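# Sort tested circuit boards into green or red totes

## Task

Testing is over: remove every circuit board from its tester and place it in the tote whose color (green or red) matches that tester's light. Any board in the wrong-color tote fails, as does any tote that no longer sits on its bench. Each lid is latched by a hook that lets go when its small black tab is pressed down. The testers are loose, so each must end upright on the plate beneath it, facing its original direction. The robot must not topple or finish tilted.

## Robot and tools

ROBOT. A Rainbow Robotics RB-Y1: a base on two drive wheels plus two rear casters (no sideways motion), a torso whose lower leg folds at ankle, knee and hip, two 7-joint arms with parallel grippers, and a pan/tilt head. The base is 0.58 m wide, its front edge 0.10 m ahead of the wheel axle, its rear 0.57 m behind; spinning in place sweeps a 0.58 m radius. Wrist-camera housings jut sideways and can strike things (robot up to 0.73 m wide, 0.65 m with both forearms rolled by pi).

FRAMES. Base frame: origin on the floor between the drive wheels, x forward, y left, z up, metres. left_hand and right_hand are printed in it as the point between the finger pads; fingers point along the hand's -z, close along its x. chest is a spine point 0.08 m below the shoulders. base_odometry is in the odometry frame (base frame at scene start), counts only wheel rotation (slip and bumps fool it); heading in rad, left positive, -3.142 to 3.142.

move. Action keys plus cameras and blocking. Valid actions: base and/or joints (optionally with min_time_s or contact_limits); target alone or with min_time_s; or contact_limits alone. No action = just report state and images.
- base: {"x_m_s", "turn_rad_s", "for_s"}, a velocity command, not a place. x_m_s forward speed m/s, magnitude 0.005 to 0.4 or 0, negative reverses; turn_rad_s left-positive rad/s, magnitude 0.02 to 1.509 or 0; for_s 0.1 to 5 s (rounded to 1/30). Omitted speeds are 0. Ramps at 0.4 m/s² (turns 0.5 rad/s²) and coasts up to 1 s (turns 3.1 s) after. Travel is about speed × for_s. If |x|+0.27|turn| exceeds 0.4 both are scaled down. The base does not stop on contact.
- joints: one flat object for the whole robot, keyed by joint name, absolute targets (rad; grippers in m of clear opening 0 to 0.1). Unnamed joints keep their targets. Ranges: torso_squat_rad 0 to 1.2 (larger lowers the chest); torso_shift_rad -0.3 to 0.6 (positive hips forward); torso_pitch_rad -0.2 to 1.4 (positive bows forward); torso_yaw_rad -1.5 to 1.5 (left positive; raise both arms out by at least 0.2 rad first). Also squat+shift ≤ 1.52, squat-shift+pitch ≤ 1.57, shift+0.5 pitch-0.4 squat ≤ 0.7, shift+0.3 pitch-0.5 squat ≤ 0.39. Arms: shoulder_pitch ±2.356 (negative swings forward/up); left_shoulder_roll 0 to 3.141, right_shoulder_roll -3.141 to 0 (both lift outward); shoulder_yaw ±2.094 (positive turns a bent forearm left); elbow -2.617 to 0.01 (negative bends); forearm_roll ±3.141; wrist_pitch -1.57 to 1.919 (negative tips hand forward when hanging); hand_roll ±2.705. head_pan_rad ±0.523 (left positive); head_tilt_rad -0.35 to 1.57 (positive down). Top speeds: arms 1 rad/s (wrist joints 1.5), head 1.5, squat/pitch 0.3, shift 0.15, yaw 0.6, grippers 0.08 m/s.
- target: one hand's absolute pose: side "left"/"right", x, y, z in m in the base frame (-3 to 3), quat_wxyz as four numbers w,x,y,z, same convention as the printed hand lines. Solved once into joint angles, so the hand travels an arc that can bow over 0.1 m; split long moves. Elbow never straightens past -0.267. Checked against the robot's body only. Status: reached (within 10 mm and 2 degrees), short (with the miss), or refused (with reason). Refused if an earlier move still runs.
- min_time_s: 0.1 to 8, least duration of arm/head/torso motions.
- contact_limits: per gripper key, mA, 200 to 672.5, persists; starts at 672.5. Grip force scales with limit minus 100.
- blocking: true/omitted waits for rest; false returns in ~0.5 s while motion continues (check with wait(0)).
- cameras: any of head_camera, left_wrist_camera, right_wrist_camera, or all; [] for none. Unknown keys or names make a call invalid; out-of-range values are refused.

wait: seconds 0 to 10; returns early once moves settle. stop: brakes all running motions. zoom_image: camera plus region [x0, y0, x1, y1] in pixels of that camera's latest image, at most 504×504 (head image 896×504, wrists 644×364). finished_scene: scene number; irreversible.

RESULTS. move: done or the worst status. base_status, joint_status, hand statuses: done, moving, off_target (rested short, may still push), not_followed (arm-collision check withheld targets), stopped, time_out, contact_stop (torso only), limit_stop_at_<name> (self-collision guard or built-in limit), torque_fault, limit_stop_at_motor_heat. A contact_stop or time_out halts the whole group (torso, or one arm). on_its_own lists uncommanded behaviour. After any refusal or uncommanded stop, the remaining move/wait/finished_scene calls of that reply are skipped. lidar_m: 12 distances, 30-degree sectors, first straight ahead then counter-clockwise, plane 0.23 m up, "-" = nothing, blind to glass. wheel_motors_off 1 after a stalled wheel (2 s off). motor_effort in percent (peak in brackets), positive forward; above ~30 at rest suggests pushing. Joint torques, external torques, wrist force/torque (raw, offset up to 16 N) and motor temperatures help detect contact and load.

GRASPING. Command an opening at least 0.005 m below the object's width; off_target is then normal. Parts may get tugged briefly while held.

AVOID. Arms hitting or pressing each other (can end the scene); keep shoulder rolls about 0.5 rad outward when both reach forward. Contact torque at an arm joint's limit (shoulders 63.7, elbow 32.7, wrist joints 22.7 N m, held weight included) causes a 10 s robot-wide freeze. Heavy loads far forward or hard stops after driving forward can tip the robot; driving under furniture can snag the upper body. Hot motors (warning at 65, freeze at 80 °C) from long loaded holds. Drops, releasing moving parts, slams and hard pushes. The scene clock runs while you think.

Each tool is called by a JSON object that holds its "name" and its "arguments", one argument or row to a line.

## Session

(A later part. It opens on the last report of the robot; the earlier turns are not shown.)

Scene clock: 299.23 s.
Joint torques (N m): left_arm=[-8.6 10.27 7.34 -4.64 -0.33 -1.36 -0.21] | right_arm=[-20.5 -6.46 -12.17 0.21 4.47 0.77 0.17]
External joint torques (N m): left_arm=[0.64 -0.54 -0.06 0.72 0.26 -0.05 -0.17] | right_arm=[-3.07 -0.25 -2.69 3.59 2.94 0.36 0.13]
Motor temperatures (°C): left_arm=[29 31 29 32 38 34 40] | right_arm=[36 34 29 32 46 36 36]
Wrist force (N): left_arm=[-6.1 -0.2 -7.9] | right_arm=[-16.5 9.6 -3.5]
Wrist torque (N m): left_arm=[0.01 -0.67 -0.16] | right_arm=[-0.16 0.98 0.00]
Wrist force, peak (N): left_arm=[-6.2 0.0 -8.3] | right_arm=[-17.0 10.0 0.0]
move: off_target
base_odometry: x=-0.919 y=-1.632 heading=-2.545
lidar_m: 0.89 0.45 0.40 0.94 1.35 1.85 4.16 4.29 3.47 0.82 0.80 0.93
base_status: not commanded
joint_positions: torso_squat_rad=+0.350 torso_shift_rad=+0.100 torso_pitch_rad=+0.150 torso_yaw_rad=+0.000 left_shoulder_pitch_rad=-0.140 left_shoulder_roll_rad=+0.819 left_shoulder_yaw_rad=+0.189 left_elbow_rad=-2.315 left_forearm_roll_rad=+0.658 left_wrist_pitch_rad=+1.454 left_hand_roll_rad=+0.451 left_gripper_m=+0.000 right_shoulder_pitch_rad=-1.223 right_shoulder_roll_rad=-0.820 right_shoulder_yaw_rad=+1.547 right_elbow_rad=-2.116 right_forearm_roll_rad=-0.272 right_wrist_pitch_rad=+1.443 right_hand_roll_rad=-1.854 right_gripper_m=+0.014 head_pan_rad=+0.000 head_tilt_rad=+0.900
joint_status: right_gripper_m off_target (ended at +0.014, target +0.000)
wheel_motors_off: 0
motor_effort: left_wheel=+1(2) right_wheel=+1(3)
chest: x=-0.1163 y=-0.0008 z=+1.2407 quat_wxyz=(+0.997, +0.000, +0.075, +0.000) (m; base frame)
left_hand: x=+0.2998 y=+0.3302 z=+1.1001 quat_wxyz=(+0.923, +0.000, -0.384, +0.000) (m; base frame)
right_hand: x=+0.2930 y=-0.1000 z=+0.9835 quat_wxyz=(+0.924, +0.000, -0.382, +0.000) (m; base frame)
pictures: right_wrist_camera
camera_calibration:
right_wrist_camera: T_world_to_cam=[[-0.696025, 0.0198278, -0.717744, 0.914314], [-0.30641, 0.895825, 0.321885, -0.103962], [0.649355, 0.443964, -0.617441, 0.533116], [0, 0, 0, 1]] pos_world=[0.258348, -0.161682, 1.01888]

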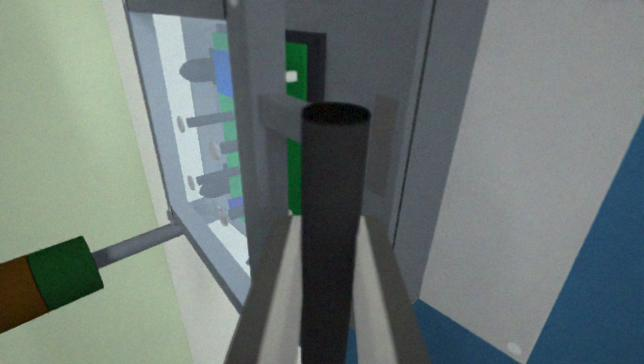

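{"name": "move", "arguments": {
  "target": {"side":"right","x":0.304,"y":-0.1,"z":1.041,"quat_wxyz":[0.906,0,-0.423,0]},
  "cameras": [],
  "min_time_s": 1.2
}}

{"name": "move", "arguments": {
  "target": {"side":"right","x":0.338,"y":-0.1,"z":1.1,"quat_wxyz":[0.866,0,-0.5,0]},
  "cameras": ["head_camera"],
  "min_time_s": 1.2
}}

{"name": "move", "arguments": {
  "target": {"side":"right","x":0.39,"y":-0.1,"z":1.142,"quat_wxyz":[0.809,0,-0.588,0]},
  "cameras": ["head_camera"],
  "min_time_s": 1.2
}}

Scene clock: 311.83 s.
Joint torques (N m): left_arm=[-8.96 10.1 7.5 -4.55 -0.31 -1.27 -0.15] | right_arm=[-20.57 -6.2 -12.27 -4.85 2.3 0.87 0.84]
External joint torques (N m): left_arm=[0.27 -0.71 0.1 0.81 0.28 0.04 -0.11] | right_arm=[-3.01 0.25 -2.5 -2.08 0.63 0.44 0.79]
Motor temperatures (°C): left_arm=[29 31 29 32 38 34 40] | right_arm=[36 34 29 32 46 36 36]
Wrist force (N): left_arm=[-6.1 -0.2 -8.2] | right_arm=[-5.9 12.4 -22.3]
Wrist torque (N m): left_arm=[0.01 -0.68 -0.17] | right_arm=[-0.20 1.02 0.01]
Wrist force, peak (N): left_arm=[-6.3 0.2 -8.4] | right_arm=[-6.5 13.0 -22.9]
move: done
base_odometry: x=-0.919 y=-1.632 heading=-2.545
lidar_m: 0.89 0.45 0.40 0.92 1.35 1.84 4.16 4.29 3.47 0.82 0.81 0.93
base_status: not commanded
joint_positions: torso_squat_rad=+0.350 torso_shift_rad=+0.100 torso_pitch_rad=+0.150 torso_yaw_rad=+0.000 left_shoulder_pitch_rad=-0.140 left_shoulder_roll_rad=+0.819 left_shoulder_yaw_rad=+0.189 left_elbow_rad=-2.315 left_forearm_roll_rad=+0.658 left_wrist_pitch_rad=+1.454 left_hand_roll_rad=+0.451 left_gripper_m=+0.000 right_shoulder_pitch_rad=-1.299 right_shoulder_roll_rad=-0.873 right_shoulder_yaw_rad=+1.491 right_elbow_rad=-2.221 right_forearm_roll_rad=-0.297 right_wrist_pitch_rad=+1.533 right_hand_roll_rad=-1.841 right_gripper_m=+0.014 head_pan_rad=+0.000 head_tilt_rad=+0.900
joint_status: all done
wheel_motors_off: 0
motor_effort: left_wheel=+1(2) right_wheel=+1(4)
chest: x=-0.1160 y=-0.0008 z=+1.2407 quat_wxyz=(+0.997, +0.000, +0.075, +0.000) (m; base frame)
left_hand: x=+0.3000 y=+0.3302 z=+1.0999 quat_wxyz=(+0.923, +0.000, -0.384, +0.000) (m; base frame)
right_hand: x=+0.3041 y=-0.1003 z=+1.0401 quat_wxyz=(+0.906, +0.000, -0.422, +0.000) (m; base frame)
right_hand_status: reached (checked arc, planned for 1.2 s): 1 mm and 0.1 deg off.
pictures: none
No camera images: "cameras" was empty.

Scene clock: 313.37 s.
Joint torques (N m): left_arm=[-9 10.3 7.32 -4.55 -0.31 -1.36 -0.16] | right_arm=[-23.71 -6.7 -15.09 -3.98 4.73 0.47 0.83]
External joint torques (N m): left_arm=[0.23 -0.51 -0.08 0.81 0.28 -0.04 -0.12] | right_arm=[-5.53 0.05 -4.92 -2.04 2.89 0.01 0.78]
Motor temperatures (°C): left_arm=[29 31 29 32 38 34 40] | right_arm=[36 34 29 32 46 36 36]
Wrist force (N): left_arm=[-6.1 0.1 -8.0] | right_arm=[-14.1 8.2 -22.1]
Wrist torque (N m): left_arm=[-0.03 -0.66 -0.15] | right_arm=[-0.22 1.19 0.08]
Wrist force, peak (N): left_arm=[-6.5 -0.2 -8.2] | right_arm=[-13.5 8.4 -23.2]
move: done
base_odometry: x=-0.919 y=-1.632 heading=-2.545
lidar_m: 0.88 0.45 0.39 0.93 1.35 1.85 4.15 4.29 3.47 0.83 0.80 0.92
base_status: not commanded
joint_positions: torso_squat_rad=+0.350 torso_shift_rad=+0.100 torso_pitch_rad=+0.150 torso_yaw_rad=+0.000 left_shoulder_pitch_rad=-0.140 left_shoulder_roll_rad=+0.819 left_shoulder_yaw_rad=+0.189 left_elbow_rad=-2.315 left_forearm_roll_rad=+0.658 left_wrist_pitch_rad=+1.454 left_hand_roll_rad=+0.451 left_gripper_m=+0.000 right_shoulder_pitch_rad=-1.373 right_shoulder_roll_rad=-0.908 right_shoulder_yaw_rad=+1.459 right_elbow_rad=-2.230 right_forearm_roll_rad=-0.227 right_wrist_pitch_rad=+1.563 right_hand_roll_rad=-1.825 right_gripper_m=+0.014 head_pan_rad=+0.000 head_tilt_rad=+0.900
joint_status: all done
wheel_motors_off: 0
motor_effort: left_wheel=+0(2) right_wheel=+1(3)
chest: x=-0.1159 y=-0.0008 z=+1.2407 quat_wxyz=(+0.997, +0.001, +0.075, +0.000) (m; base frame)
left_hand: x=+0.3001 y=+0.3301 z=+1.0999 quat_wxyz=(+0.923, +0.000, -0.384, +0.000) (m; base frame)
right_hand: x=+0.3377 y=-0.1006 z=+1.0987 quat_wxyz=(+0.867, -0.001, -0.499, +0.000) (m; base frame)
right_hand_status: reached (checked arc, planned for 1.2 s): 1 mm and 0.2 deg off.
pictures: head_camera
camera_calibration:
head_camera: T_world_to_cam=[[0.0348027, -0.998757, 0.0356926, -0.051611], [-0.84647, -0.0484449, -0.530228, 0.765501], [0.531298, -0.0117593, -0.847103, 1.18886], [0, 0, 0, 1]] pos_world=[0.0181287, -0.000481952, 1.41482]

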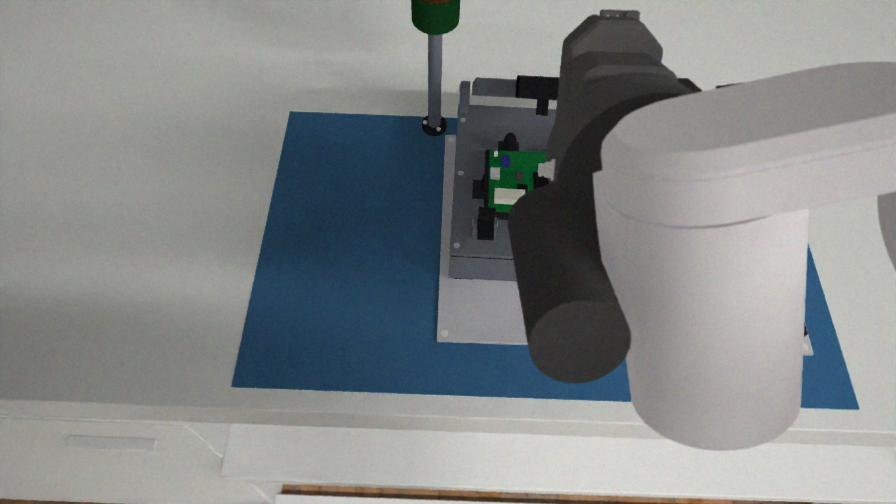

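Scene clock: 314.90 s.
Joint torques (N m): left_arm=[-8.82 10.15 7.4 -4.65 -0.31 -1.34 -0.2] | right_arm=[-27.48 -5.5 -14.89 -1.43 5.84 0.9 -0.12]
External joint torques (N m): left_arm=[0.4 -0.66 -0.01 0.72 0.28 -0.02 -0.17] | right_arm=[-8.01 1.7 -4.17 -0.1 3.87 0.4 -0.17]
Motor temperatures (°C): left_arm=[29 31 29 32 38 34 40] | right_arm=[36 34 29 32 46 36 36]
Wrist force (N): left_arm=[-5.9 -0.2 -7.9] | right_arm=[-18.7 8.8 -16.6]
Wrist torque (N m): left_arm=[0.02 -0.64 -0.16] | right_arm=[-0.15 1.01 0.34]
Wrist force, peak (N): left_arm=[-6.3 0.0 -8.3] | right_arm=[-19.6 14.1 -18.4]
move: done
base_odometry: x=-0.919 y=-1.632 heading=-2.545
lidar_m: 0.89 0.45 0.39 0.93 1.35 1.83 4.16 4.29 3.46 0.82 0.79 0.92
base_status: not commanded
joint_positions: torso_squat_rad=+0.350 torso_shift_rad=+0.100 torso_pitch_rad=+0.150 torso_yaw_rad=+0.000 left_shoulder_pitch_rad=-0.140 left_shoulder_roll_rad=+0.819 left_shoulder_yaw_rad=+0.189 left_elbow_rad=-2.315 left_forearm_roll_rad=+0.658 left_wrist_pitch_rad=+1.454 left_hand_roll_rad=+0.451 left_gripper_m=+0.000 right_shoulder_pitch_rad=-1.408 right_shoulder_roll_rad=-0.904 right_shoulder_yaw_rad=+1.471 right_elbow_rad=-2.107 right_forearm_roll_rad=-0.053 right_wrist_pitch_rad=+1.498 right_hand_roll_rad=-1.827 right_gripper_m=+0.012 head_pan_rad=+0.000 head_tilt_rad=+0.900
joint_status: all done
wheel_motors_off: 0
motor_effort: left_wheel=+0(2) right_wheel=+1(3)
chest: x=-0.1159 y=-0.0008 z=+1.2407 quat_wxyz=(+0.997, +0.001, +0.075, +0.000) (m; base frame)
left_hand: x=+0.3001 y=+0.3302 z=+1.0998 quat_wxyz=(+0.923, +0.000, -0.384, +0.000) (m; base frame)
right_hand: x=+0.3889 y=-0.1010 z=+1.1406 quat_wxyz=(+0.810, -0.001, -0.586, +0.000) (m; base frame)
right_hand_status: reached (checked arc, planned for 1.2 s): 2 mm and 0.3 deg off.
pictures: head_camera
camera_calibration:
head_camera: T_world_to_cam=[[0.0348783, -0.998754, 0.0356892, -0.0515805], [-0.846532, -0.0485057, -0.530124, 0.765417], [0.531194, -0.0117222, -0.847169, 1.18889], [0, 0, 0, 1]] pos_world=[0.0182147, -0.000452626, 1.4148]

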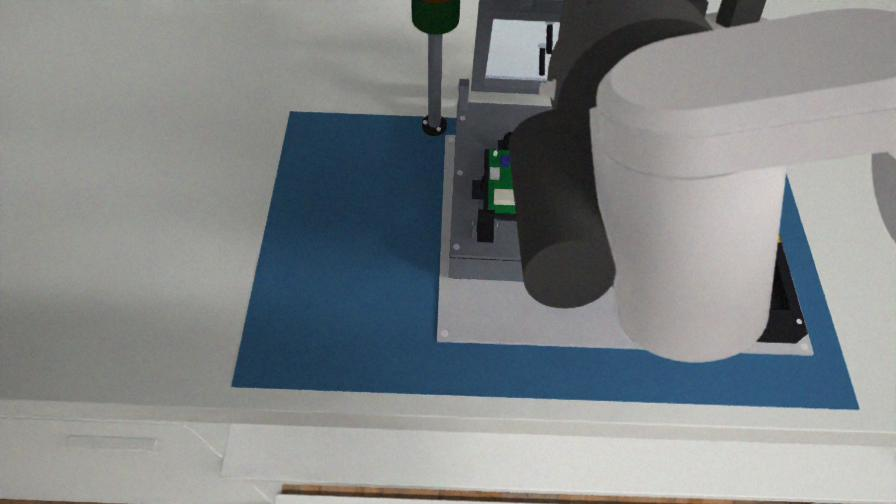

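{"name": "move", "arguments": {
  "target": {"side":"right","x":0.43,"y":-0.1,"z":1.157,"quat_wxyz":[0.755,0,-0.656,0]},
  "cameras": [],
  "min_time_s": 1.2
}}

{"name": "move", "arguments": {
  "joints": {"right_gripper_m":0.028},
  "cameras": []
}}

{"name": "move", "arguments": {
  "target": {"side":"right","x":0.47,"y":-0.1,"z":1.164,"quat_wxyz":[0.722,0,-0.692,0]},
  "cameras": ["head_camera","right_wrist_camera"],
  "min_time_s": 1.2
}}

Scene clock: 322.00 s.
Joint torques (N m): left_arm=[-8.83 10.22 7.43 -4.76 -0.33 -1.34 -0.13] | right_arm=[-17.91 -5.26 -9.06 -0.24 2 0.47 -0.19]
External joint torques (N m): left_arm=[0.4 -0.59 0.03 0.6 0.26 -0.03 -0.09] | right_arm=[2.81 2.26 1.89 0.81 0.04 -0.17 -0.25]
Motor temperatures (°C): left_arm=[29 31 29 32 38 34 40] | right_arm=[36 34 29 32 46 36 36]
Wrist force (N): left_arm=[-6.1 0.2 -8.2] | right_arm=[-4.1 10.9 -7.9]
Wrist torque (N m): left_arm=[-0.05 -0.67 -0.17] | right_arm=[-0.13 0.47 0.45]
Wrist force, peak (N): left_arm=[-6.4 0.2 -8.3] | right_arm=[-21.6 14.3 -14.9]
move: done
base_odometry: x=-0.919 y=-1.632 heading=-2.545
lidar_m: 0.89 0.44 0.39 0.94 1.35 1.85 4.16 4.30 3.47 0.82 0.80 0.92
base_status: not commanded
joint_positions: torso_squat_rad=+0.350 torso_shift_rad=+0.100 torso_pitch_rad=+0.150 torso_yaw_rad=+0.000 left_shoulder_pitch_rad=-0.140 left_shoulder_roll_rad=+0.819 left_shoulder_yaw_rad=+0.189 left_elbow_rad=-2.315 left_forearm_roll_rad=+0.658 left_wrist_pitch_rad=+1.454 left_hand_roll_rad=+0.451 left_gripper_m=+0.000 right_shoulder_pitch_rad=-1.405 right_shoulder_roll_rad=-0.857 right_shoulder_yaw_rad=+1.511 right_elbow_rad=-1.938 right_forearm_roll_rad=+0.147 right_wrist_pitch_rad=+1.426 right_hand_roll_rad=-1.887 right_gripper_m=+0.000 head_pan_rad=+0.000 head_tilt_rad=+0.900
joint_status: all done
wheel_motors_off: 0
on_its_own: right_gripper_m moved -0.012 to your old target +0.000
motor_effort: left_wheel=+0(3) right_wheel=+2(3)
chest: x=-0.1161 y=-0.0008 z=+1.2407 quat_wxyz=(+0.997, +0.000, +0.075, +0.000) (m; base frame)
left_hand: x=+0.2999 y=+0.3302 z=+1.1000 quat_wxyz=(+0.923, +0.000, -0.384, +0.000) (m; base frame)
right_hand: x=+0.4292 y=-0.1003 z=+1.1579 quat_wxyz=(+0.755, +0.000, -0.656, +0.000) (m; base frame)
right_hand_status: reached (checked arc, planned for 1.2 s): 1 mm and 0.1 deg off.
pictures: none
No camera images: "cameras" was empty.

Scene clock: 322.80 s.
Joint torques (N m): left_arm=[-8.75 10.02 7.25 -4.7 -0.38 -1.35 -0.18] | right_arm=[-17.96 -5.33 -9.03 -0.17 1.83 0.43 -0.31]
External joint torques (N m): left_arm=[0.48 -0.78 -0.15 0.66 0.21 -0.03 -0.14] | right_arm=[2.76 2.19 1.92 0.88 -0.13 -0.21 -0.36]
Motor temperatures (°C): left_arm=[29 31 29 32 38 34 40] | right_arm=[36 34 29 32 46 36 36]
Wrist force (N): left_arm=[-6.1 -0.3 -8.2] | right_arm=[-4.2 11.1 -7.7]
Wrist torque (N m): left_arm=[0.03 -0.66 -0.17] | right_arm=[-0.15 0.44 0.45]
Wrist force, peak (N): left_arm=[-6.0 0.0 -8.3] | right_arm=[-4.2 11.2 -7.9]
move: done
base_odometry: x=-0.919 y=-1.632 heading=-2.545
lidar_m: 0.88 0.45 0.39 0.93 1.35 1.85 4.17 4.30 3.47 0.82 0.81 0.93
base_status: not commanded
joint_positions: torso_squat_rad=+0.350 torso_shift_rad=+0.100 torso_pitch_rad=+0.150 torso_yaw_rad=+0.000 left_shoulder_pitch_rad=-0.140 left_shoulder_roll_rad=+0.819 left_shoulder_yaw_rad=+0.189 left_elbow_rad=-2.315 left_forearm_roll_rad=+0.658 left_wrist_pitch_rad=+1.454 left_hand_roll_rad=+0.451 left_gripper_m=+0.000 right_shoulder_pitch_rad=-1.405 right_shoulder_roll_rad=-0.857 right_shoulder_yaw_rad=+1.511 right_elbow_rad=-1.938 right_forearm_roll_rad=+0.147 right_wrist_pitch_rad=+1.426 right_hand_roll_rad=-1.887 right_gripper_m=+0.028 head_pan_rad=+0.000 head_tilt_rad=+0.900
joint_status: all done
wheel_motors_off: 0
motor_effort: left_wheel=+0(1) right_wheel=+1(2)
chest: x=-0.1161 y=-0.0008 z=+1.2407 quat_wxyz=(+0.997, +0.000, +0.075, +0.000) (m; base frame)
left_hand: x=+0.2999 y=+0.3302 z=+1.1000 quat_wxyz=(+0.923, +0.000, -0.384, +0.000) (m; base frame)
right_hand: x=+0.4292 y=-0.1003 z=+1.1579 quat_wxyz=(+0.755, +0.000, -0.656, +0.000) (m; base frame)
pictures: none
No camera images: "cameras" was empty.

Scene clock: 324.33 s.
Joint torques (N m): left_arm=[-8.85 10.28 7.46 -4.6 -0.32 -1.25 -0.15] | right_arm=[-21.2 -5.36 -8.88 0.54 1.38 0.23 -0.29]
External joint torques (N m): left_arm=[0.38 -0.53 0.06 0.76 0.27 0.07 -0.11] | right_arm=[1 2.55 2.12 1.07 -0.49 -0.54 -0.35]
Motor temperatures (°C): left_arm=[29 31 29 32 38 34 40] | right_arm=[36 34 29 32 46 36 36]
Wrist force (N): left_arm=[-6.1 0.0 -8.0] | right_arm=[-2.6 10.9 -4.8]
Wrist torque (N m): left_arm=[-0.02 -0.68 -0.16] | right_arm=[-0.14 0.45 0.49]
Wrist force, peak (N): left_arm=[-6.2 0.1 -8.3] | right_arm=[-4.2 11.2 -7.4]
move: done
base_odometry: x=-0.919 y=-1.632 heading=-2.545
lidar_m: 0.88 0.45 0.40 0.92 1.34 1.85 4.16 4.29 3.47 0.82 0.80 0.92
base_status: not commanded
joint_positions: torso_squat_rad=+0.350 torso_shift_rad=+0.100 torso_pitch_rad=+0.150 torso_yaw_rad=+0.000 left_shoulder_pitch_rad=-0.140 left_shoulder_roll_rad=+0.819 left_shoulder_yaw_rad=+0.189 left_elbow_rad=-2.315 left_forearm_roll_rad=+0.658 left_wrist_pitch_rad=+1.454 left_hand_roll_rad=+0.451 left_gripper_m=+0.000 right_shoulder_pitch_rad=-1.411 right_shoulder_roll_rad=-0.799 right_shoulder_yaw_rad=+1.529 right_elbow_rad=-1.735 right_forearm_roll_rad=+0.251 right_wrist_pitch_rad=+1.322 right_hand_roll_rad=-1.950 right_gripper_m=+0.028 head_pan_rad=+0.000 head_tilt_rad=+0.900
joint_status: all done
wheel_motors_off: 0
motor_effort: left_wheel=-1(2) right_wheel=+0(2)
chest: x=-0.1162 y=-0.0008 z=+1.2407 quat_wxyz=(+0.997, +0.000, +0.075, +0.000) (m; base frame)
left_hand: x=+0.2999 y=+0.3302 z=+1.1000 quat_wxyz=(+0.923, +0.000, -0.384, +0.000) (m; base frame)
right_hand: x=+0.4693 y=-0.1005 z=+1.1646 quat_wxyz=(+0.722, +0.000, -0.692, +0.000) (m; base frame)
right_hand_status: reached (checked arc, planned for 1.2 s): 1 mm and 0.0 deg off.
pictures: head_camera, right_wrist_camera
camera_calibration:
head_camera: T_world_to_cam=[[0.0348851, -0.998752, 0.0357295, -0.0516055], [-0.846275, -0.0485385, -0.530531, 0.765725], [0.531603, -0.0117294, -0.846912, 1.1888], [0, 0, 0, 1]] pos_world=[0.0178469, -0.000430087, 1.41489]
right_wrist_camera: T_world_to_cam=[[-0.0255649, 0.0200154, -0.999473, 1.18045], [-0.442907, 0.896089, 0.0292739, 0.296996], [0.896203, 0.443422, -0.0140435, -0.287986], [0, 0, 0, 1]] pos_world=[0.419813, -0.162063, 1.16709]

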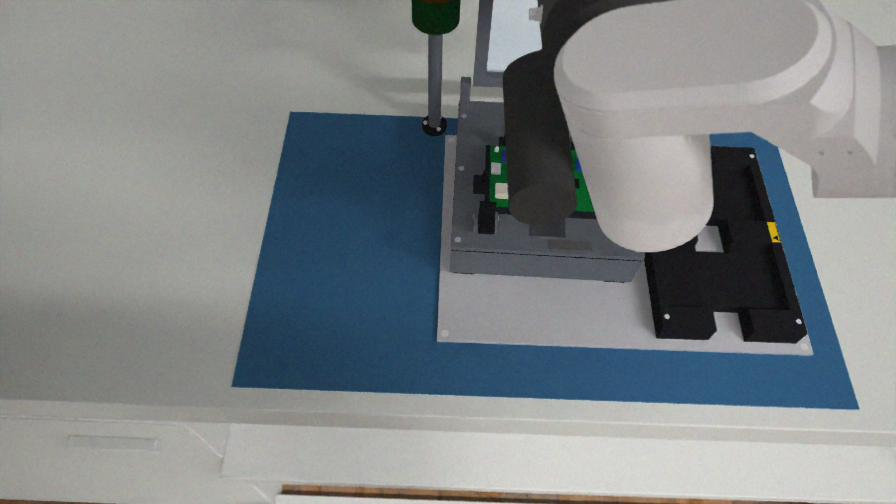

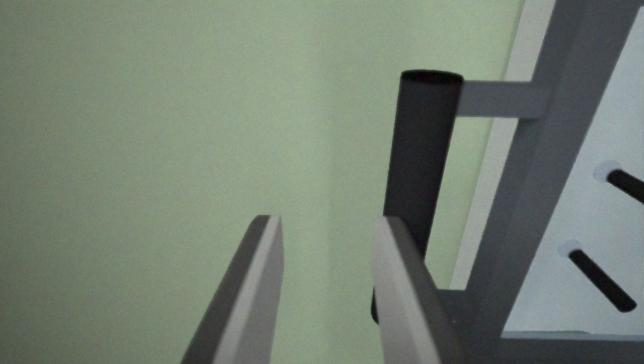

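{"name": "move", "arguments": {
  "target": {"side":"right","x":0.44,"y":-0.1,"z":1.18,"quat_wxyz":[0.722,0,-0.692,0]},
  "cameras": ["head_camera","right_wrist_camera"]
}}

Scene clock: 333.73 s.
Joint torques (N m): left_arm=[-8.92 10.15 7.41 -4.78 -0.27 -1.3 -0.23] | right_arm=[-19.22 -7.51 -11.08 -0.69 1.52 0.56 0.21]
External joint torques (N m): left_arm=[0.31 -0.66 0.01 0.59 0.32 0.02 -0.19] | right_arm=[1.86 0.12 -0.07 0.18 -0.43 -0.13 0.16]
Motor temperatures (°C): left_arm=[29 31 29 32 38 34 40] | right_arm=[36 34 29 32 46 36 36]
Wrist force (N): left_arm=[-5.9 -0.1 -8.0] | right_arm=[-3.8 11.1 -7.3]
Wrist torque (N m): left_arm=[-0.01 -0.66 -0.17] | right_arm=[-0.17 0.49 0.45]
Wrist force, peak (N): left_arm=[-6.3 0.1 -8.3] | right_arm=[-3.8 11.8 -6.8]
move: done
base_odometry: x=-0.919 y=-1.632 heading=-2.545
lidar_m: 0.88 0.45 0.39 0.93 1.34 1.84 4.17 4.29 3.47 0.81 0.80 0.93
base_status: not commanded
joint_positions: torso_squat_rad=+0.350 torso_shift_rad=+0.100 torso_pitch_rad=+0.150 torso_yaw_rad=+0.000 left_shoulder_pitch_rad=-0.140 left_shoulder_roll_rad=+0.819 left_shoulder_yaw_rad=+0.189 left_elbow_rad=-2.315 left_forearm_roll_rad=+0.658 left_wrist_pitch_rad=+1.454 left_hand_roll_rad=+0.451 left_gripper_m=+0.000 right_shoulder_pitch_rad=-1.416 right_shoulder_roll_rad=-0.849 right_shoulder_yaw_rad=+1.514 right_elbow_rad=-1.898 right_forearm_roll_rad=+0.233 right_wrist_pitch_rad=+1.427 right_hand_roll_rad=-1.909 right_gripper_m=+0.028 head_pan_rad=+0.000 head_tilt_rad=+0.900
joint_status: all done
wheel_motors_off: 0
motor_effort: left_wheel=-1(1) right_wheel=+0(2)
chest: x=-0.1162 y=-0.0007 z=+1.2407 quat_wxyz=(+0.997, +0.000, +0.075, +0.000) (m; base frame)
left_hand: x=+0.2999 y=+0.3302 z=+1.1000 quat_wxyz=(+0.923, +0.000, -0.384, +0.000) (m; base frame)
right_hand: x=+0.4402 y=-0.0999 z=+1.1801 quat_wxyz=(+0.722, +0.000, -0.692, +0.000) (m; base frame)
right_hand_status: reached (checked arc, planned for 0.5 s): 0 mm and 0.0 deg off.
pictures: head_camera, right_wrist_camera
camera_calibration:
head_camera: T_world_to_cam=[[0.0348739, -0.998751, 0.0357706, -0.0516323], [-0.846265, -0.0485511, -0.530546, 0.765748], [0.53162, -0.0117692, -0.846901, 1.18878], [0, 0, 0, 1]] pos_world=[0.0178453, -0.00039887, 1.41489]
right_wrist_camera: T_world_to_cam=[[-0.0250972, 0.0202289, -0.99948, 1.19502], [-0.443369, 0.895861, 0.0292649, 0.28332], [0.895988, 0.443873, -0.0135147, -0.262468], [0, 0, 0, 1]] pos_world=[0.390775, -0.161487, 1.18256]

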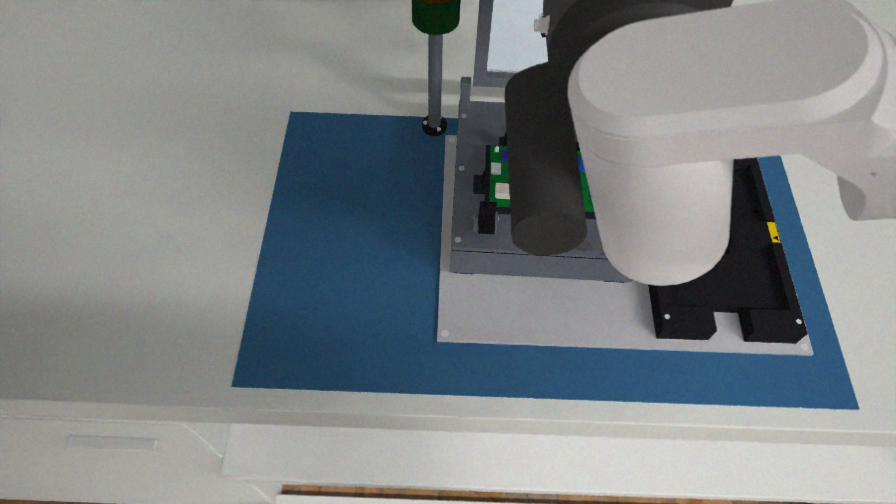

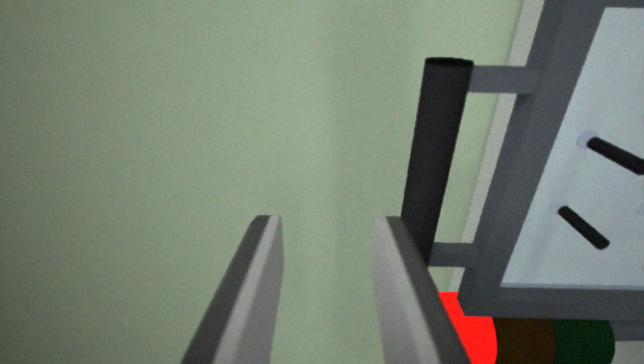

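{"name": "move", "arguments": {
  "target": {"side":"right","x":0.33,"y":-0.1,"z":1.2,"quat_wxyz":[0.83,0,-0.558,0]},
  "cameras": []
}}

{"name": "move", "arguments": {
  "target": {"side":"right","x":0.27,"y":-0.11,"z":1.12,"quat_wxyz":[1,0,0,0]},
  "cameras": []
}}

{"name": "move", "arguments": {
  "joints": {"right_gripper_m":0.085},
  "cameras": ["head_camera","right_wrist_camera"]
}}

{"name": "move", "arguments": {
  "target": {"side":"right","x":0.395,"y":-0.097,"z":1.025,"quat_wxyz":[1,0,0,0]},
  "cameras": ["head_camera","right_wrist_camera"]
}}

Scene clock: 345.67 s.
Joint torques (N m): left_arm=[-8.84 10.15 7.27 -4.66 -0.22 -1.31 -0.22] | right_arm=[-16.45 -6.12 -9.67 -0.42 1.87 0.1 0.16]
External joint torques (N m): left_arm=[0.4 -0.66 -0.13 0.71 0.37 0.01 -0.18] | right_arm=[1 0.45 0.33 0.12 -0.09 -0.26 0.11]
Motor temperatures (°C): left_arm=[29 31 29 32 38 34 40] | right_arm=[36 34 29 32 46 36 36]
Wrist force (N): left_arm=[-6.0 -0.2 -8.1] | right_arm=[-3.5 11.0 -8.8]
Wrist torque (N m): left_arm=[-0.01 -0.66 -0.18] | right_arm=[-0.14 0.52 0.48]
Wrist force, peak (N): left_arm=[-6.2 0.0 -8.4] | right_arm=[-4.4 11.4 -8.8]
move: done
base_odometry: x=-0.919 y=-1.632 heading=-2.545
lidar_m: 0.88 0.44 0.39 0.93 1.34 1.85 4.15 4.29 3.46 0.82 0.81 0.92
base_status: not commanded
joint_positions: torso_squat_rad=+0.350 torso_shift_rad=+0.100 torso_pitch_rad=+0.150 torso_yaw_rad=+0.000 left_shoulder_pitch_rad=-0.140 left_shoulder_roll_rad=+0.819 left_shoulder_yaw_rad=+0.189 left_elbow_rad=-2.315 left_forearm_roll_rad=+0.658 left_wrist_pitch_rad=+1.454 left_hand_roll_rad=+0.451 left_gripper_m=+0.000 right_shoulder_pitch_rad=-1.482 right_shoulder_roll_rad=-0.980 right_shoulder_yaw_rad=+1.308 right_elbow_rad=-2.394 right_forearm_roll_rad=-0.297 right_wrist_pitch_rad=+1.716 right_hand_roll_rad=-1.755 right_gripper_m=+0.028 head_pan_rad=+0.000 head_tilt_rad=+0.900
joint_status: all done
wheel_motors_off: 0
motor_effort: left_wheel=+0(1) right_wheel=+1(2)
chest: x=-0.1162 y=-0.0008 z=+1.2407 quat_wxyz=(+0.997, +0.000, +0.075, +0.000) (m; base frame)
left_hand: x=+0.2999 y=+0.3302 z=+1.1001 quat_wxyz=(+0.923, +0.000, -0.384, +0.000) (m; base frame)
right_hand: x=+0.3296 y=-0.0998 z=+1.1997 quat_wxyz=(+0.828, +0.001, -0.561, +0.003) (m; base frame)
right_hand_status: reached (checked arc, planned for 0.8 s): 1 mm and 0.6 deg off.
pictures: none
No camera images: "cameras" was empty.

Scene clock: 347.23 s.
Joint torques (N m): left_arm=[-8.96 10.09 7.42 -4.66 -0.3 -1.27 -0.13] | right_arm=[-19.78 -6 -10.46 0.54 0.36 -0.09 -0.39]
External joint torques (N m): left_arm=[0.28 -0.72 0.02 0.7 0.29 0.05 -0.09] | right_arm=[1.44 1.91 0.35 0.54 0.13 -0.09 -0.39]
Motor temperatures (°C): left_arm=[29 31 29 32 38 34 40] | right_arm=[36 34 29 32 46 36 36]
Wrist force (N): left_arm=[-5.9 0.2 -8.0] | right_arm=[2.3 10.8 -13.1]
Wrist torque (N m): left_arm=[-0.06 -0.65 -0.16] | right_arm=[-0.06 0.83 0.55]
Wrist force, peak (N): left_arm=[-6.6 0.1 -8.2] | right_arm=[2.1 11.2 -13.8]
move: done
base_odometry: x=-0.919 y=-1.632 heading=-2.545
lidar_m: 0.89 0.44 0.40 0.92 1.34 1.85 4.15 4.29 3.47 0.82 0.80 0.93
base_status: not commanded
joint_positions: torso_squat_rad=+0.350 torso_shift_rad=+0.100 torso_pitch_rad=+0.150 torso_yaw_rad=+0.000 left_shoulder_pitch_rad=-0.140 left_shoulder_roll_rad=+0.819 left_shoulder_yaw_rad=+0.189 left_elbow_rad=-2.315 left_forearm_roll_rad=+0.658 left_wrist_pitch_rad=+1.454 left_hand_roll_rad=+0.451 left_gripper_m=+0.000 right_shoulder_pitch_rad=-1.509 right_shoulder_roll_rad=-0.904 right_shoulder_yaw_rad=+1.058 right_elbow_rad=-1.736 right_forearm_roll_rad=-1.590 right_wrist_pitch_rad=+1.674 right_hand_roll_rad=-1.199 right_gripper_m=+0.028 head_pan_rad=+0.000 head_tilt_rad=+0.900
joint_status: all done
wheel_motors_off: 0
motor_effort: left_wheel=-1(2) right_wheel=-1(2)
chest: x=-0.1162 y=-0.0007 z=+1.2407 quat_wxyz=(+0.997, +0.000, +0.075, +0.000) (m; base frame)
left_hand: x=+0.2999 y=+0.3302 z=+1.1000 quat_wxyz=(+0.923, +0.000, -0.384, +0.000) (m; base frame)
right_hand: x=+0.2700 y=-0.1101 z=+1.1201 quat_wxyz=(+1.000, +0.000, +0.000, +0.000) (m; base frame)
right_hand_status: reached (checked arc, planned for 1.2 s): 0 mm and 0.0 deg off.
pictures: none
No camera images: "cameras" was empty.

Scene clock: 348.40 s.
Joint torques (N m): left_arm=[-9.04 10.21 7.5 -4.67 -0.24 -1.29 -0.16] | right_arm=[-19.88 -6.07 -10.45 0.46 0.39 -0.1 -0.44]
External joint torques (N m): left_arm=[0.2 -0.6 0.1 0.7 0.35 0.02 -0.12] | right_arm=[1.34 1.84 0.37 0.45 0.15 -0.1 -0.44]
Motor temperatures (°C): left_arm=[29 31 29 32 38 34 40] | right_arm=[36 34 29 32 46 36 36]
Wrist force (N): left_arm=[-5.9 -0.1 -8.1] | right_arm=[2.4 10.7 -13.1]
Wrist torque (N m): left_arm=[0.00 -0.66 -0.15] | right_arm=[-0.06 0.85 0.56]
Wrist force, peak (N): left_arm=[-6.2 0.2 -8.2] | right_arm=[2.4 11.0 -13.5]
move: done
base_odometry: x=-0.919 y=-1.632 heading=-2.545
lidar_m: 0.89 0.45 0.40 0.93 1.35 1.85 4.15 4.29 3.47 0.82 0.80 0.93
base_status: not commanded
joint_positions: torso_squat_rad=+0.350 torso_shift_rad=+0.100 torso_pitch_rad=+0.150 torso_yaw_rad=+0.000 left_shoulder_pitch_rad=-0.140 left_shoulder_roll_rad=+0.819 left_shoulder_yaw_rad=+0.189 left_elbow_rad=-2.315 left_forearm_roll_rad=+0.658 left_wrist_pitch_rad=+1.454 left_hand_roll_rad=+0.451 left_gripper_m=+0.000 right_shoulder_pitch_rad=-1.509 right_shoulder_roll_rad=-0.904 right_shoulder_yaw_rad=+1.058 right_elbow_rad=-1.736 right_forearm_roll_rad=-1.590 right_wrist_pitch_rad=+1.674 right_hand_roll_rad=-1.199 right_gripper_m=+0.085 head_pan_rad=+0.000 head_tilt_rad=+0.900
joint_status: all done
wheel_motors_off: 0
motor_effort: left_wheel=+1(2) right_wheel=+0(2)
chest: x=-0.1162 y=-0.0007 z=+1.2407 quat_wxyz=(+0.997, +0.000, +0.075, +0.000) (m; base frame)
left_hand: x=+0.2999 y=+0.3302 z=+1.1000 quat_wxyz=(+0.923, +0.000, -0.384, +0.000) (m; base frame)
right_hand: x=+0.2700 y=-0.1101 z=+1.1201 quat_wxyz=(+1.000, +0.000, +0.000, +0.000) (m; base frame)
pictures: head_camera, right_wrist_camera
camera_calibration:
head_camera: T_world_to_cam=[[0.034881, -0.99875, 0.0357926, -0.0516488], [-0.846237, -0.0485694, -0.530588, 0.765778], [0.531663, -0.0117816, -0.846874, 1.18877], [0, 0, 0, 1]] pos_world=[0.0178041, -0.000385273, 1.4149]
right_wrist_camera: T_world_to_cam=[[-0.99964, 0.0204022, -0.0174359, 0.294173], [0.0105382, 0.895897, 0.444137, -0.368499], [0.0246821, 0.443793, -0.895789, 1.1173], [0, 0, 0, 1]] pos_world=[0.270373, -0.171714, 1.16966]

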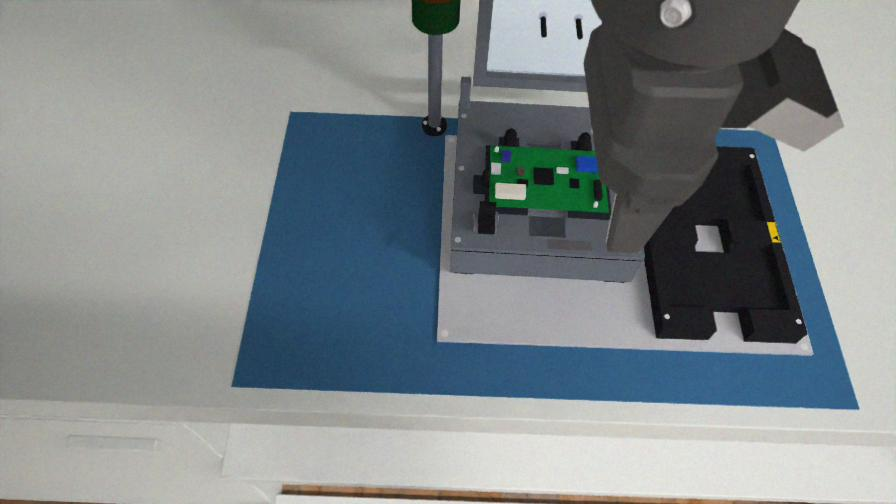

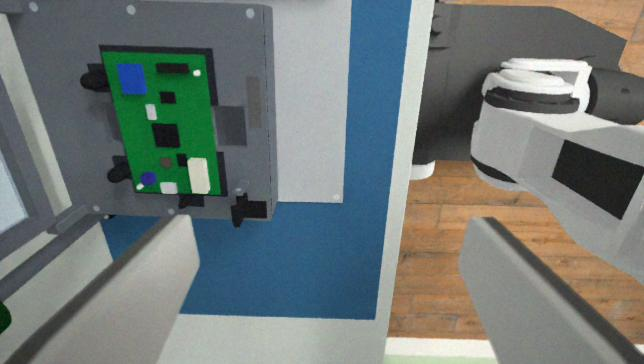

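Scene clock: 350.20 s.
Joint torques (N m): left_arm=[-8.93 10.21 7.26 -4.63 -0.36 -1.3 -0.11] | right_arm=[-24.89 -8.59 -5.94 -0.33 0.18 -0.04 -0.36]
External joint torques (N m): left_arm=[0.31 -0.59 -0.14 0.73 0.23 0.02 -0.07] | right_arm=[1.46 0.31 0.85 0.82 -0.08 0 -0.36]
Motor temperatures (°C): left_arm=[29 31 29 32 38 34 40] | right_arm=[36 34 29 32 46 36 36]
Wrist force (N): left_arm=[-5.9 -0.2 -8.0] | right_arm=[2.3 10.8 -12.8]
Wrist torque (N m): left_arm=[0.00 -0.66 -0.18] | right_arm=[-0.05 0.84 0.53]
Wrist force, peak (N): left_arm=[-6.2 -0.1 -8.2] | right_arm=[2.3 11.5 -13.5]
move: done
base_odometry: x=-0.919 y=-1.632 heading=-2.545
lidar_m: 0.88 0.44 0.40 0.92 1.34 1.84 4.16 4.29 3.46 0.82 0.80 0.93
base_status: not commanded
joint_positions: torso_squat_rad=+0.350 torso_shift_rad=+0.100 torso_pitch_rad=+0.150 torso_yaw_rad=+0.000 left_shoulder_pitch_rad=-0.140 left_shoulder_roll_rad=+0.819 left_shoulder_yaw_rad=+0.189 left_elbow_rad=-2.315 left_forearm_roll_rad=+0.658 left_wrist_pitch_rad=+1.454 left_hand_roll_rad=+0.451 left_gripper_m=+0.000 right_shoulder_pitch_rad=-1.523 right_shoulder_roll_rad=-0.469 right_shoulder_yaw_rad=+1.151 right_elbow_rad=-0.772 right_forearm_roll_rad=-1.428 right_wrist_pitch_rad=+1.490 right_hand_roll_rad=-0.643 right_gripper_m=+0.085 head_pan_rad=+0.000 head_tilt_rad=+0.900
joint_status: all done
wheel_motors_off: 0
motor_effort: left_wheel=-2(2) right_wheel=+0(3)
chest: x=-0.1162 y=-0.0007 z=+1.2407 quat_wxyz=(+0.997, +0.000, +0.075, +0.000) (m; base frame)
left_hand: x=+0.2999 y=+0.3302 z=+1.1000 quat_wxyz=(+0.923, +0.000, -0.384, +0.000) (m; base frame)
right_hand: x=+0.3944 y=-0.0969 z=+1.0252 quat_wxyz=(+1.000, +0.001, -0.003, +0.000) (m; base frame)
right_hand_status: reached (checked arc, planned for 1.3 s): 1 mm and 0.4 deg off.
pictures: head_camera, right_wrist_camera
camera_calibration:
head_camera: T_world_to_cam=[[0.0348854, -0.998751, 0.0357679, -0.0516286], [-0.846248, -0.0485598, -0.530572, 0.765763], [0.531647, -0.0117593, -0.846885, 1.18878], [0, 0, 0, 1]] pos_world=[0.0178161, -0.000399639, 1.4149]
right_wrist_camera: T_world_to_cam=[[-0.999522, 0.0206648, -0.022992, 0.422232], [0.00823712, 0.894886, 0.446219, -0.34081], [0.0297962, 0.445816, -0.894628, 1.02031], [0, 0, 0, 1]] pos_world=[0.394436, -0.158612, 1.07459]

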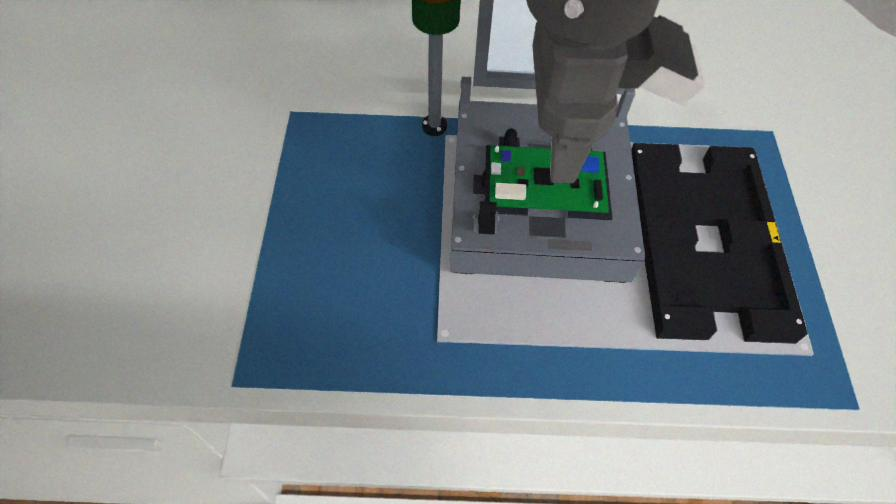

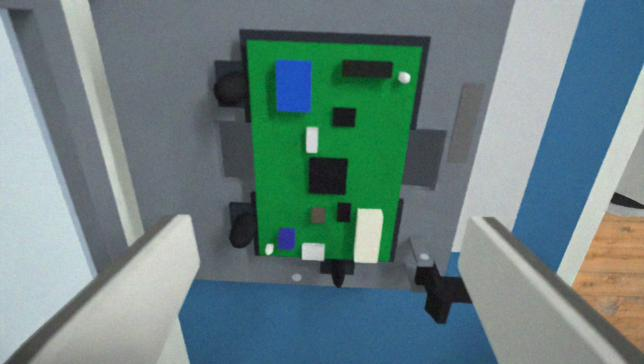

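{"name": "move", "arguments": {
  "joints": {"right_gripper_m":0.08},
  "cameras": []
}}

{"name": "move", "arguments": {
  "target": {"side":"right","x":0.393,"y":-0.104,"z":0.97,"quat_wxyz":[1,0,0,0]},
  "cameras": ["right_wrist_camera","head_camera"]
}}

{"name": "move", "arguments": {
  "target": {"side":"right","x":0.393,"y":-0.104,"z":0.953,"quat_wxyz":[1,0,0,0]},
  "cameras": ["right_wrist_camera"]
}}

Scene clock: 361.73 s.
Joint torques (N m): left_arm=[-8.8 10.24 7.38 -4.69 -0.35 -1.32 -0.22] | right_arm=[-24.67 -8.54 -5.72 -0.32 0.19 0 -0.41]
External joint torques (N m): left_arm=[0.43 -0.57 -0.02 0.67 0.24 0 -0.18] | right_arm=[1.68 0.35 1.07 0.83 -0.07 0.03 -0.41]
Motor temperatures (°C): left_arm=[29 31 29 32 38 34 40] | right_arm=[36 34 29 32 45 36 36]
Wrist force (N): left_arm=[-6.1 -0.3 -8.1] | right_arm=[2.5 11.3 -12.9]
Wrist torque (N m): left_arm=[0.03 -0.66 -0.16] | right_arm=[-0.11 0.85 0.53]
Wrist force, peak (N): left_arm=[-6.3 0.0 -8.3] | right_arm=[2.4 11.2 -13.3]
move: done
base_odometry: x=-0.919 y=-1.632 heading=-2.545
lidar_m: 0.89 0.45 0.40 0.94 1.34 1.84 4.16 4.29 3.47 0.82 0.80 0.92
base_status: not commanded
joint_positions: torso_squat_rad=+0.350 torso_shift_rad=+0.100 torso_pitch_rad=+0.150 torso_yaw_rad=+0.000 left_shoulder_pitch_rad=-0.140 left_shoulder_roll_rad=+0.819 left_shoulder_yaw_rad=+0.189 left_elbow_rad=-2.315 left_forearm_roll_rad=+0.658 left_wrist_pitch_rad=+1.454 left_hand_roll_rad=+0.451 left_gripper_m=+0.000 right_shoulder_pitch_rad=-1.523 right_shoulder_roll_rad=-0.469 right_shoulder_yaw_rad=+1.151 right_elbow_rad=-0.772 right_forearm_roll_rad=-1.428 right_wrist_pitch_rad=+1.490 right_hand_roll_rad=-0.643 right_gripper_m=+0.080 head_pan_rad=+0.000 head_tilt_rad=+0.900
joint_status: all done
wheel_motors_off: 0
motor_effort: left_wheel=+0(2) right_wheel=-2(2)
chest: x=-0.1162 y=-0.0007 z=+1.2407 quat_wxyz=(+0.997, +0.000, +0.075, +0.000) (m; base frame)
left_hand: x=+0.2999 y=+0.3302 z=+1.1000 quat_wxyz=(+0.923, +0.000, -0.384, +0.000) (m; base frame)
right_hand: x=+0.3944 y=-0.0969 z=+1.0252 quat_wxyz=(+1.000, +0.001, -0.003, +0.000) (m; base frame)
pictures: none
No camera images: "cameras" was empty.

Scene clock: 362.77 s.
Joint torques (N m): left_arm=[-8.86 10.05 7.37 -4.63 -0.37 -1.32 -0.18] | right_arm=[-24.9 -7.43 -5.5 -0.4 0.24 0.09 0.1]
External joint torques (N m): left_arm=[0.37 -0.75 -0.03 0.73 0.22 0 -0.14] | right_arm=[1.2 1.05 0.46 0.83 -0.02 0.12 0.1]
Motor temperatures (°C): left_arm=[29 31 29 32 38 34 40] | right_arm=[36 34 29 32 45 36 36]
Wrist force (N): left_arm=[-5.9 0.1 -8.1] | right_arm=[2.2 10.7 -12.9]
Wrist torque (N m): left_arm=[-0.03 -0.67 -0.17] | right_arm=[-0.04 0.83 0.53]
Wrist force, peak (N): left_arm=[-6.2 -0.1 -8.6] | right_arm=[1.7 11.2 -14.2]
move: done
base_odometry: x=-0.919 y=-1.632 heading=-2.545
lidar_m: 0.89 0.44 0.39 0.93 1.34 1.84 4.16 4.29 3.47 0.82 0.81 0.93
base_status: not commanded
joint_positions: torso_squat_rad=+0.350 torso_shift_rad=+0.100 torso_pitch_rad=+0.150 torso_yaw_rad=+0.000 left_shoulder_pitch_rad=-0.140 left_shoulder_roll_rad=+0.819 left_shoulder_yaw_rad=+0.189 left_elbow_rad=-2.315 left_forearm_roll_rad=+0.658 left_wrist_pitch_rad=+1.454 left_hand_roll_rad=+0.451 left_gripper_m=+0.000 right_shoulder_pitch_rad=-1.442 right_shoulder_roll_rad=-0.410 right_shoulder_yaw_rad=+1.179 right_elbow_rad=-0.678 right_forearm_roll_rad=-1.396 right_wrist_pitch_rad=+1.385 right_hand_roll_rad=-0.588 right_gripper_m=+0.080 head_pan_rad=+0.000 head_tilt_rad=+0.900
joint_status: all done
wheel_motors_off: 0
motor_effort: left_wheel=-1(2) right_wheel=-1(3)
chest: x=-0.1162 y=-0.0007 z=+1.2407 quat_wxyz=(+0.997, +0.000, +0.075, +0.000) (m; base frame)
left_hand: x=+0.2999 y=+0.3302 z=+1.1001 quat_wxyz=(+0.923, +0.000, -0.384, +0.000) (m; base frame)
right_hand: x=+0.3923 y=-0.1044 z=+0.9704 quat_wxyz=(+1.000, +0.000, -0.003, +0.000) (m; base frame)
right_hand_status: reached (checked arc, planned for 0.4 s): 1 mm and 0.3 deg off.
pictures: head_camera, right_wrist_camera
camera_calibration:
head_camera: T_world_to_cam=[[0.0348823, -0.998751, 0.03576, -0.0516229], [-0.846241, -0.0485531, -0.530583, 0.765774], [0.531657, -0.0117537, -0.846878, 1.18877], [0, 0, 0, 1]] pos_world=[0.01781, -0.000405285, 1.4149]
right_wrist_camera: T_world_to_cam=[[-0.999528, 0.0207458, -0.0226633, 0.418743], [0.00851053, 0.895701, 0.444576, -0.307988], [0.0295226, 0.444173, -0.895455, 0.975409], [0, 0, 0, 1]] pos_world=[0.39237, -0.166073, 1.01985]

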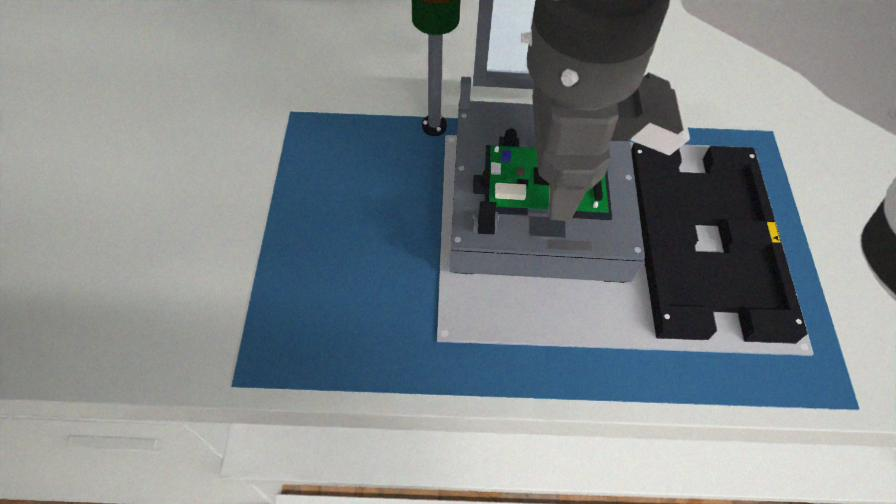

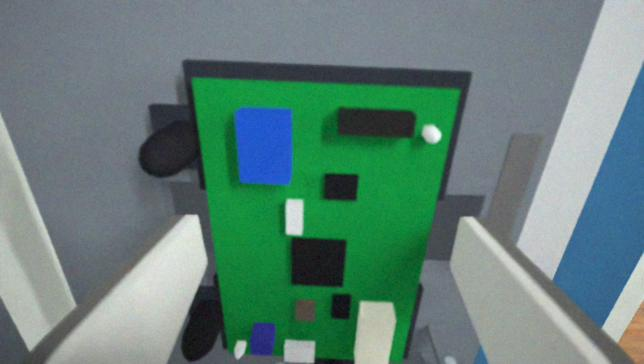

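Scene clock: 363.83 s.
Joint torques (N m): left_arm=[-8.97 9.88 7.4 -4.66 -0.33 -1.32 -0.15] | right_arm=[-23.67 -6.64 -4.8 -0.42 0.07 -0.17 0.13]
External joint torques (N m): left_arm=[0.27 -0.93 0 0.7 0.27 0 -0.11] | right_arm=[2.41 1.64 0.24 0.78 -0.18 -0.14 0.13]
Motor temperatures (°C): left_arm=[29 31 29 32 38 34 40] | right_arm=[36 34 29 32 45 36 36]
Wrist force (N): left_arm=[-6.2 -0.1 -8.4] | right_arm=[2.0 10.9 -13.0]
Wrist torque (N m): left_arm=[-0.03 -0.68 -0.16] | right_arm=[-0.08 0.81 0.52]
Wrist force, peak (N): left_arm=[-6.2 -0.1 -8.4] | right_arm=[1.7 11.6 -13.5]
move: done
base_odometry: x=-0.919 y=-1.632 heading=-2.545
lidar_m: 0.88 0.45 0.39 0.93 1.34 1.85 4.16 4.28 3.47 0.82 0.80 0.92
base_status: not commanded
joint_positions: torso_squat_rad=+0.350 torso_shift_rad=+0.100 torso_pitch_rad=+0.150 torso_yaw_rad=+0.000 left_shoulder_pitch_rad=-0.140 left_shoulder_roll_rad=+0.819 left_shoulder_yaw_rad=+0.189 left_elbow_rad=-2.315 left_forearm_roll_rad=+0.658 left_wrist_pitch_rad=+1.454 left_hand_roll_rad=+0.451 left_gripper_m=+0.000 right_shoulder_pitch_rad=-1.432 right_shoulder_roll_rad=-0.353 right_shoulder_yaw_rad=+1.182 right_elbow_rad=-0.570 right_forearm_roll_rad=-1.394 right_wrist_pitch_rad=+1.350 right_hand_roll_rad=-0.532 right_gripper_m=+0.080 head_pan_rad=+0.000 head_tilt_rad=+0.900
joint_status: all done
wheel_motors_off: 0
motor_effort: left_wheel=+0(1) right_wheel=-1(3)
chest: x=-0.1162 y=-0.0007 z=+1.2407 quat_wxyz=(+0.997, +0.000, +0.075, +0.000) (m; base frame)
left_hand: x=+0.2999 y=+0.3302 z=+1.1001 quat_wxyz=(+0.923, +0.000, -0.384, +0.000) (m; base frame)
right_hand: x=+0.3930 y=-0.1041 z=+0.9533 quat_wxyz=(+1.000, +0.000, -0.001, +0.000) (m; base frame)
right_hand_status: reached (checked arc, planned for 0.4 s): 0 mm and 0.1 deg off.
pictures: right_wrist_camera
camera_calibration:
right_wrist_camera: T_world_to_cam=[[-0.999607, 0.0204482, -0.0191504, 0.415684], [0.00980808, 0.895736, 0.444479, -0.301151], [0.0262424, 0.444116, -0.895585, 0.96135], [0, 0, 0, 1]] pos_world=[0.393247, -0.165699, 1.00279]

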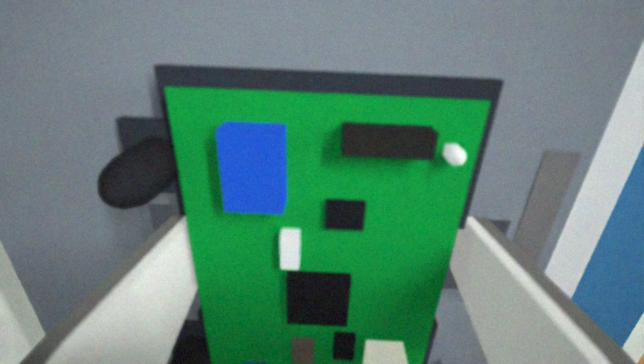

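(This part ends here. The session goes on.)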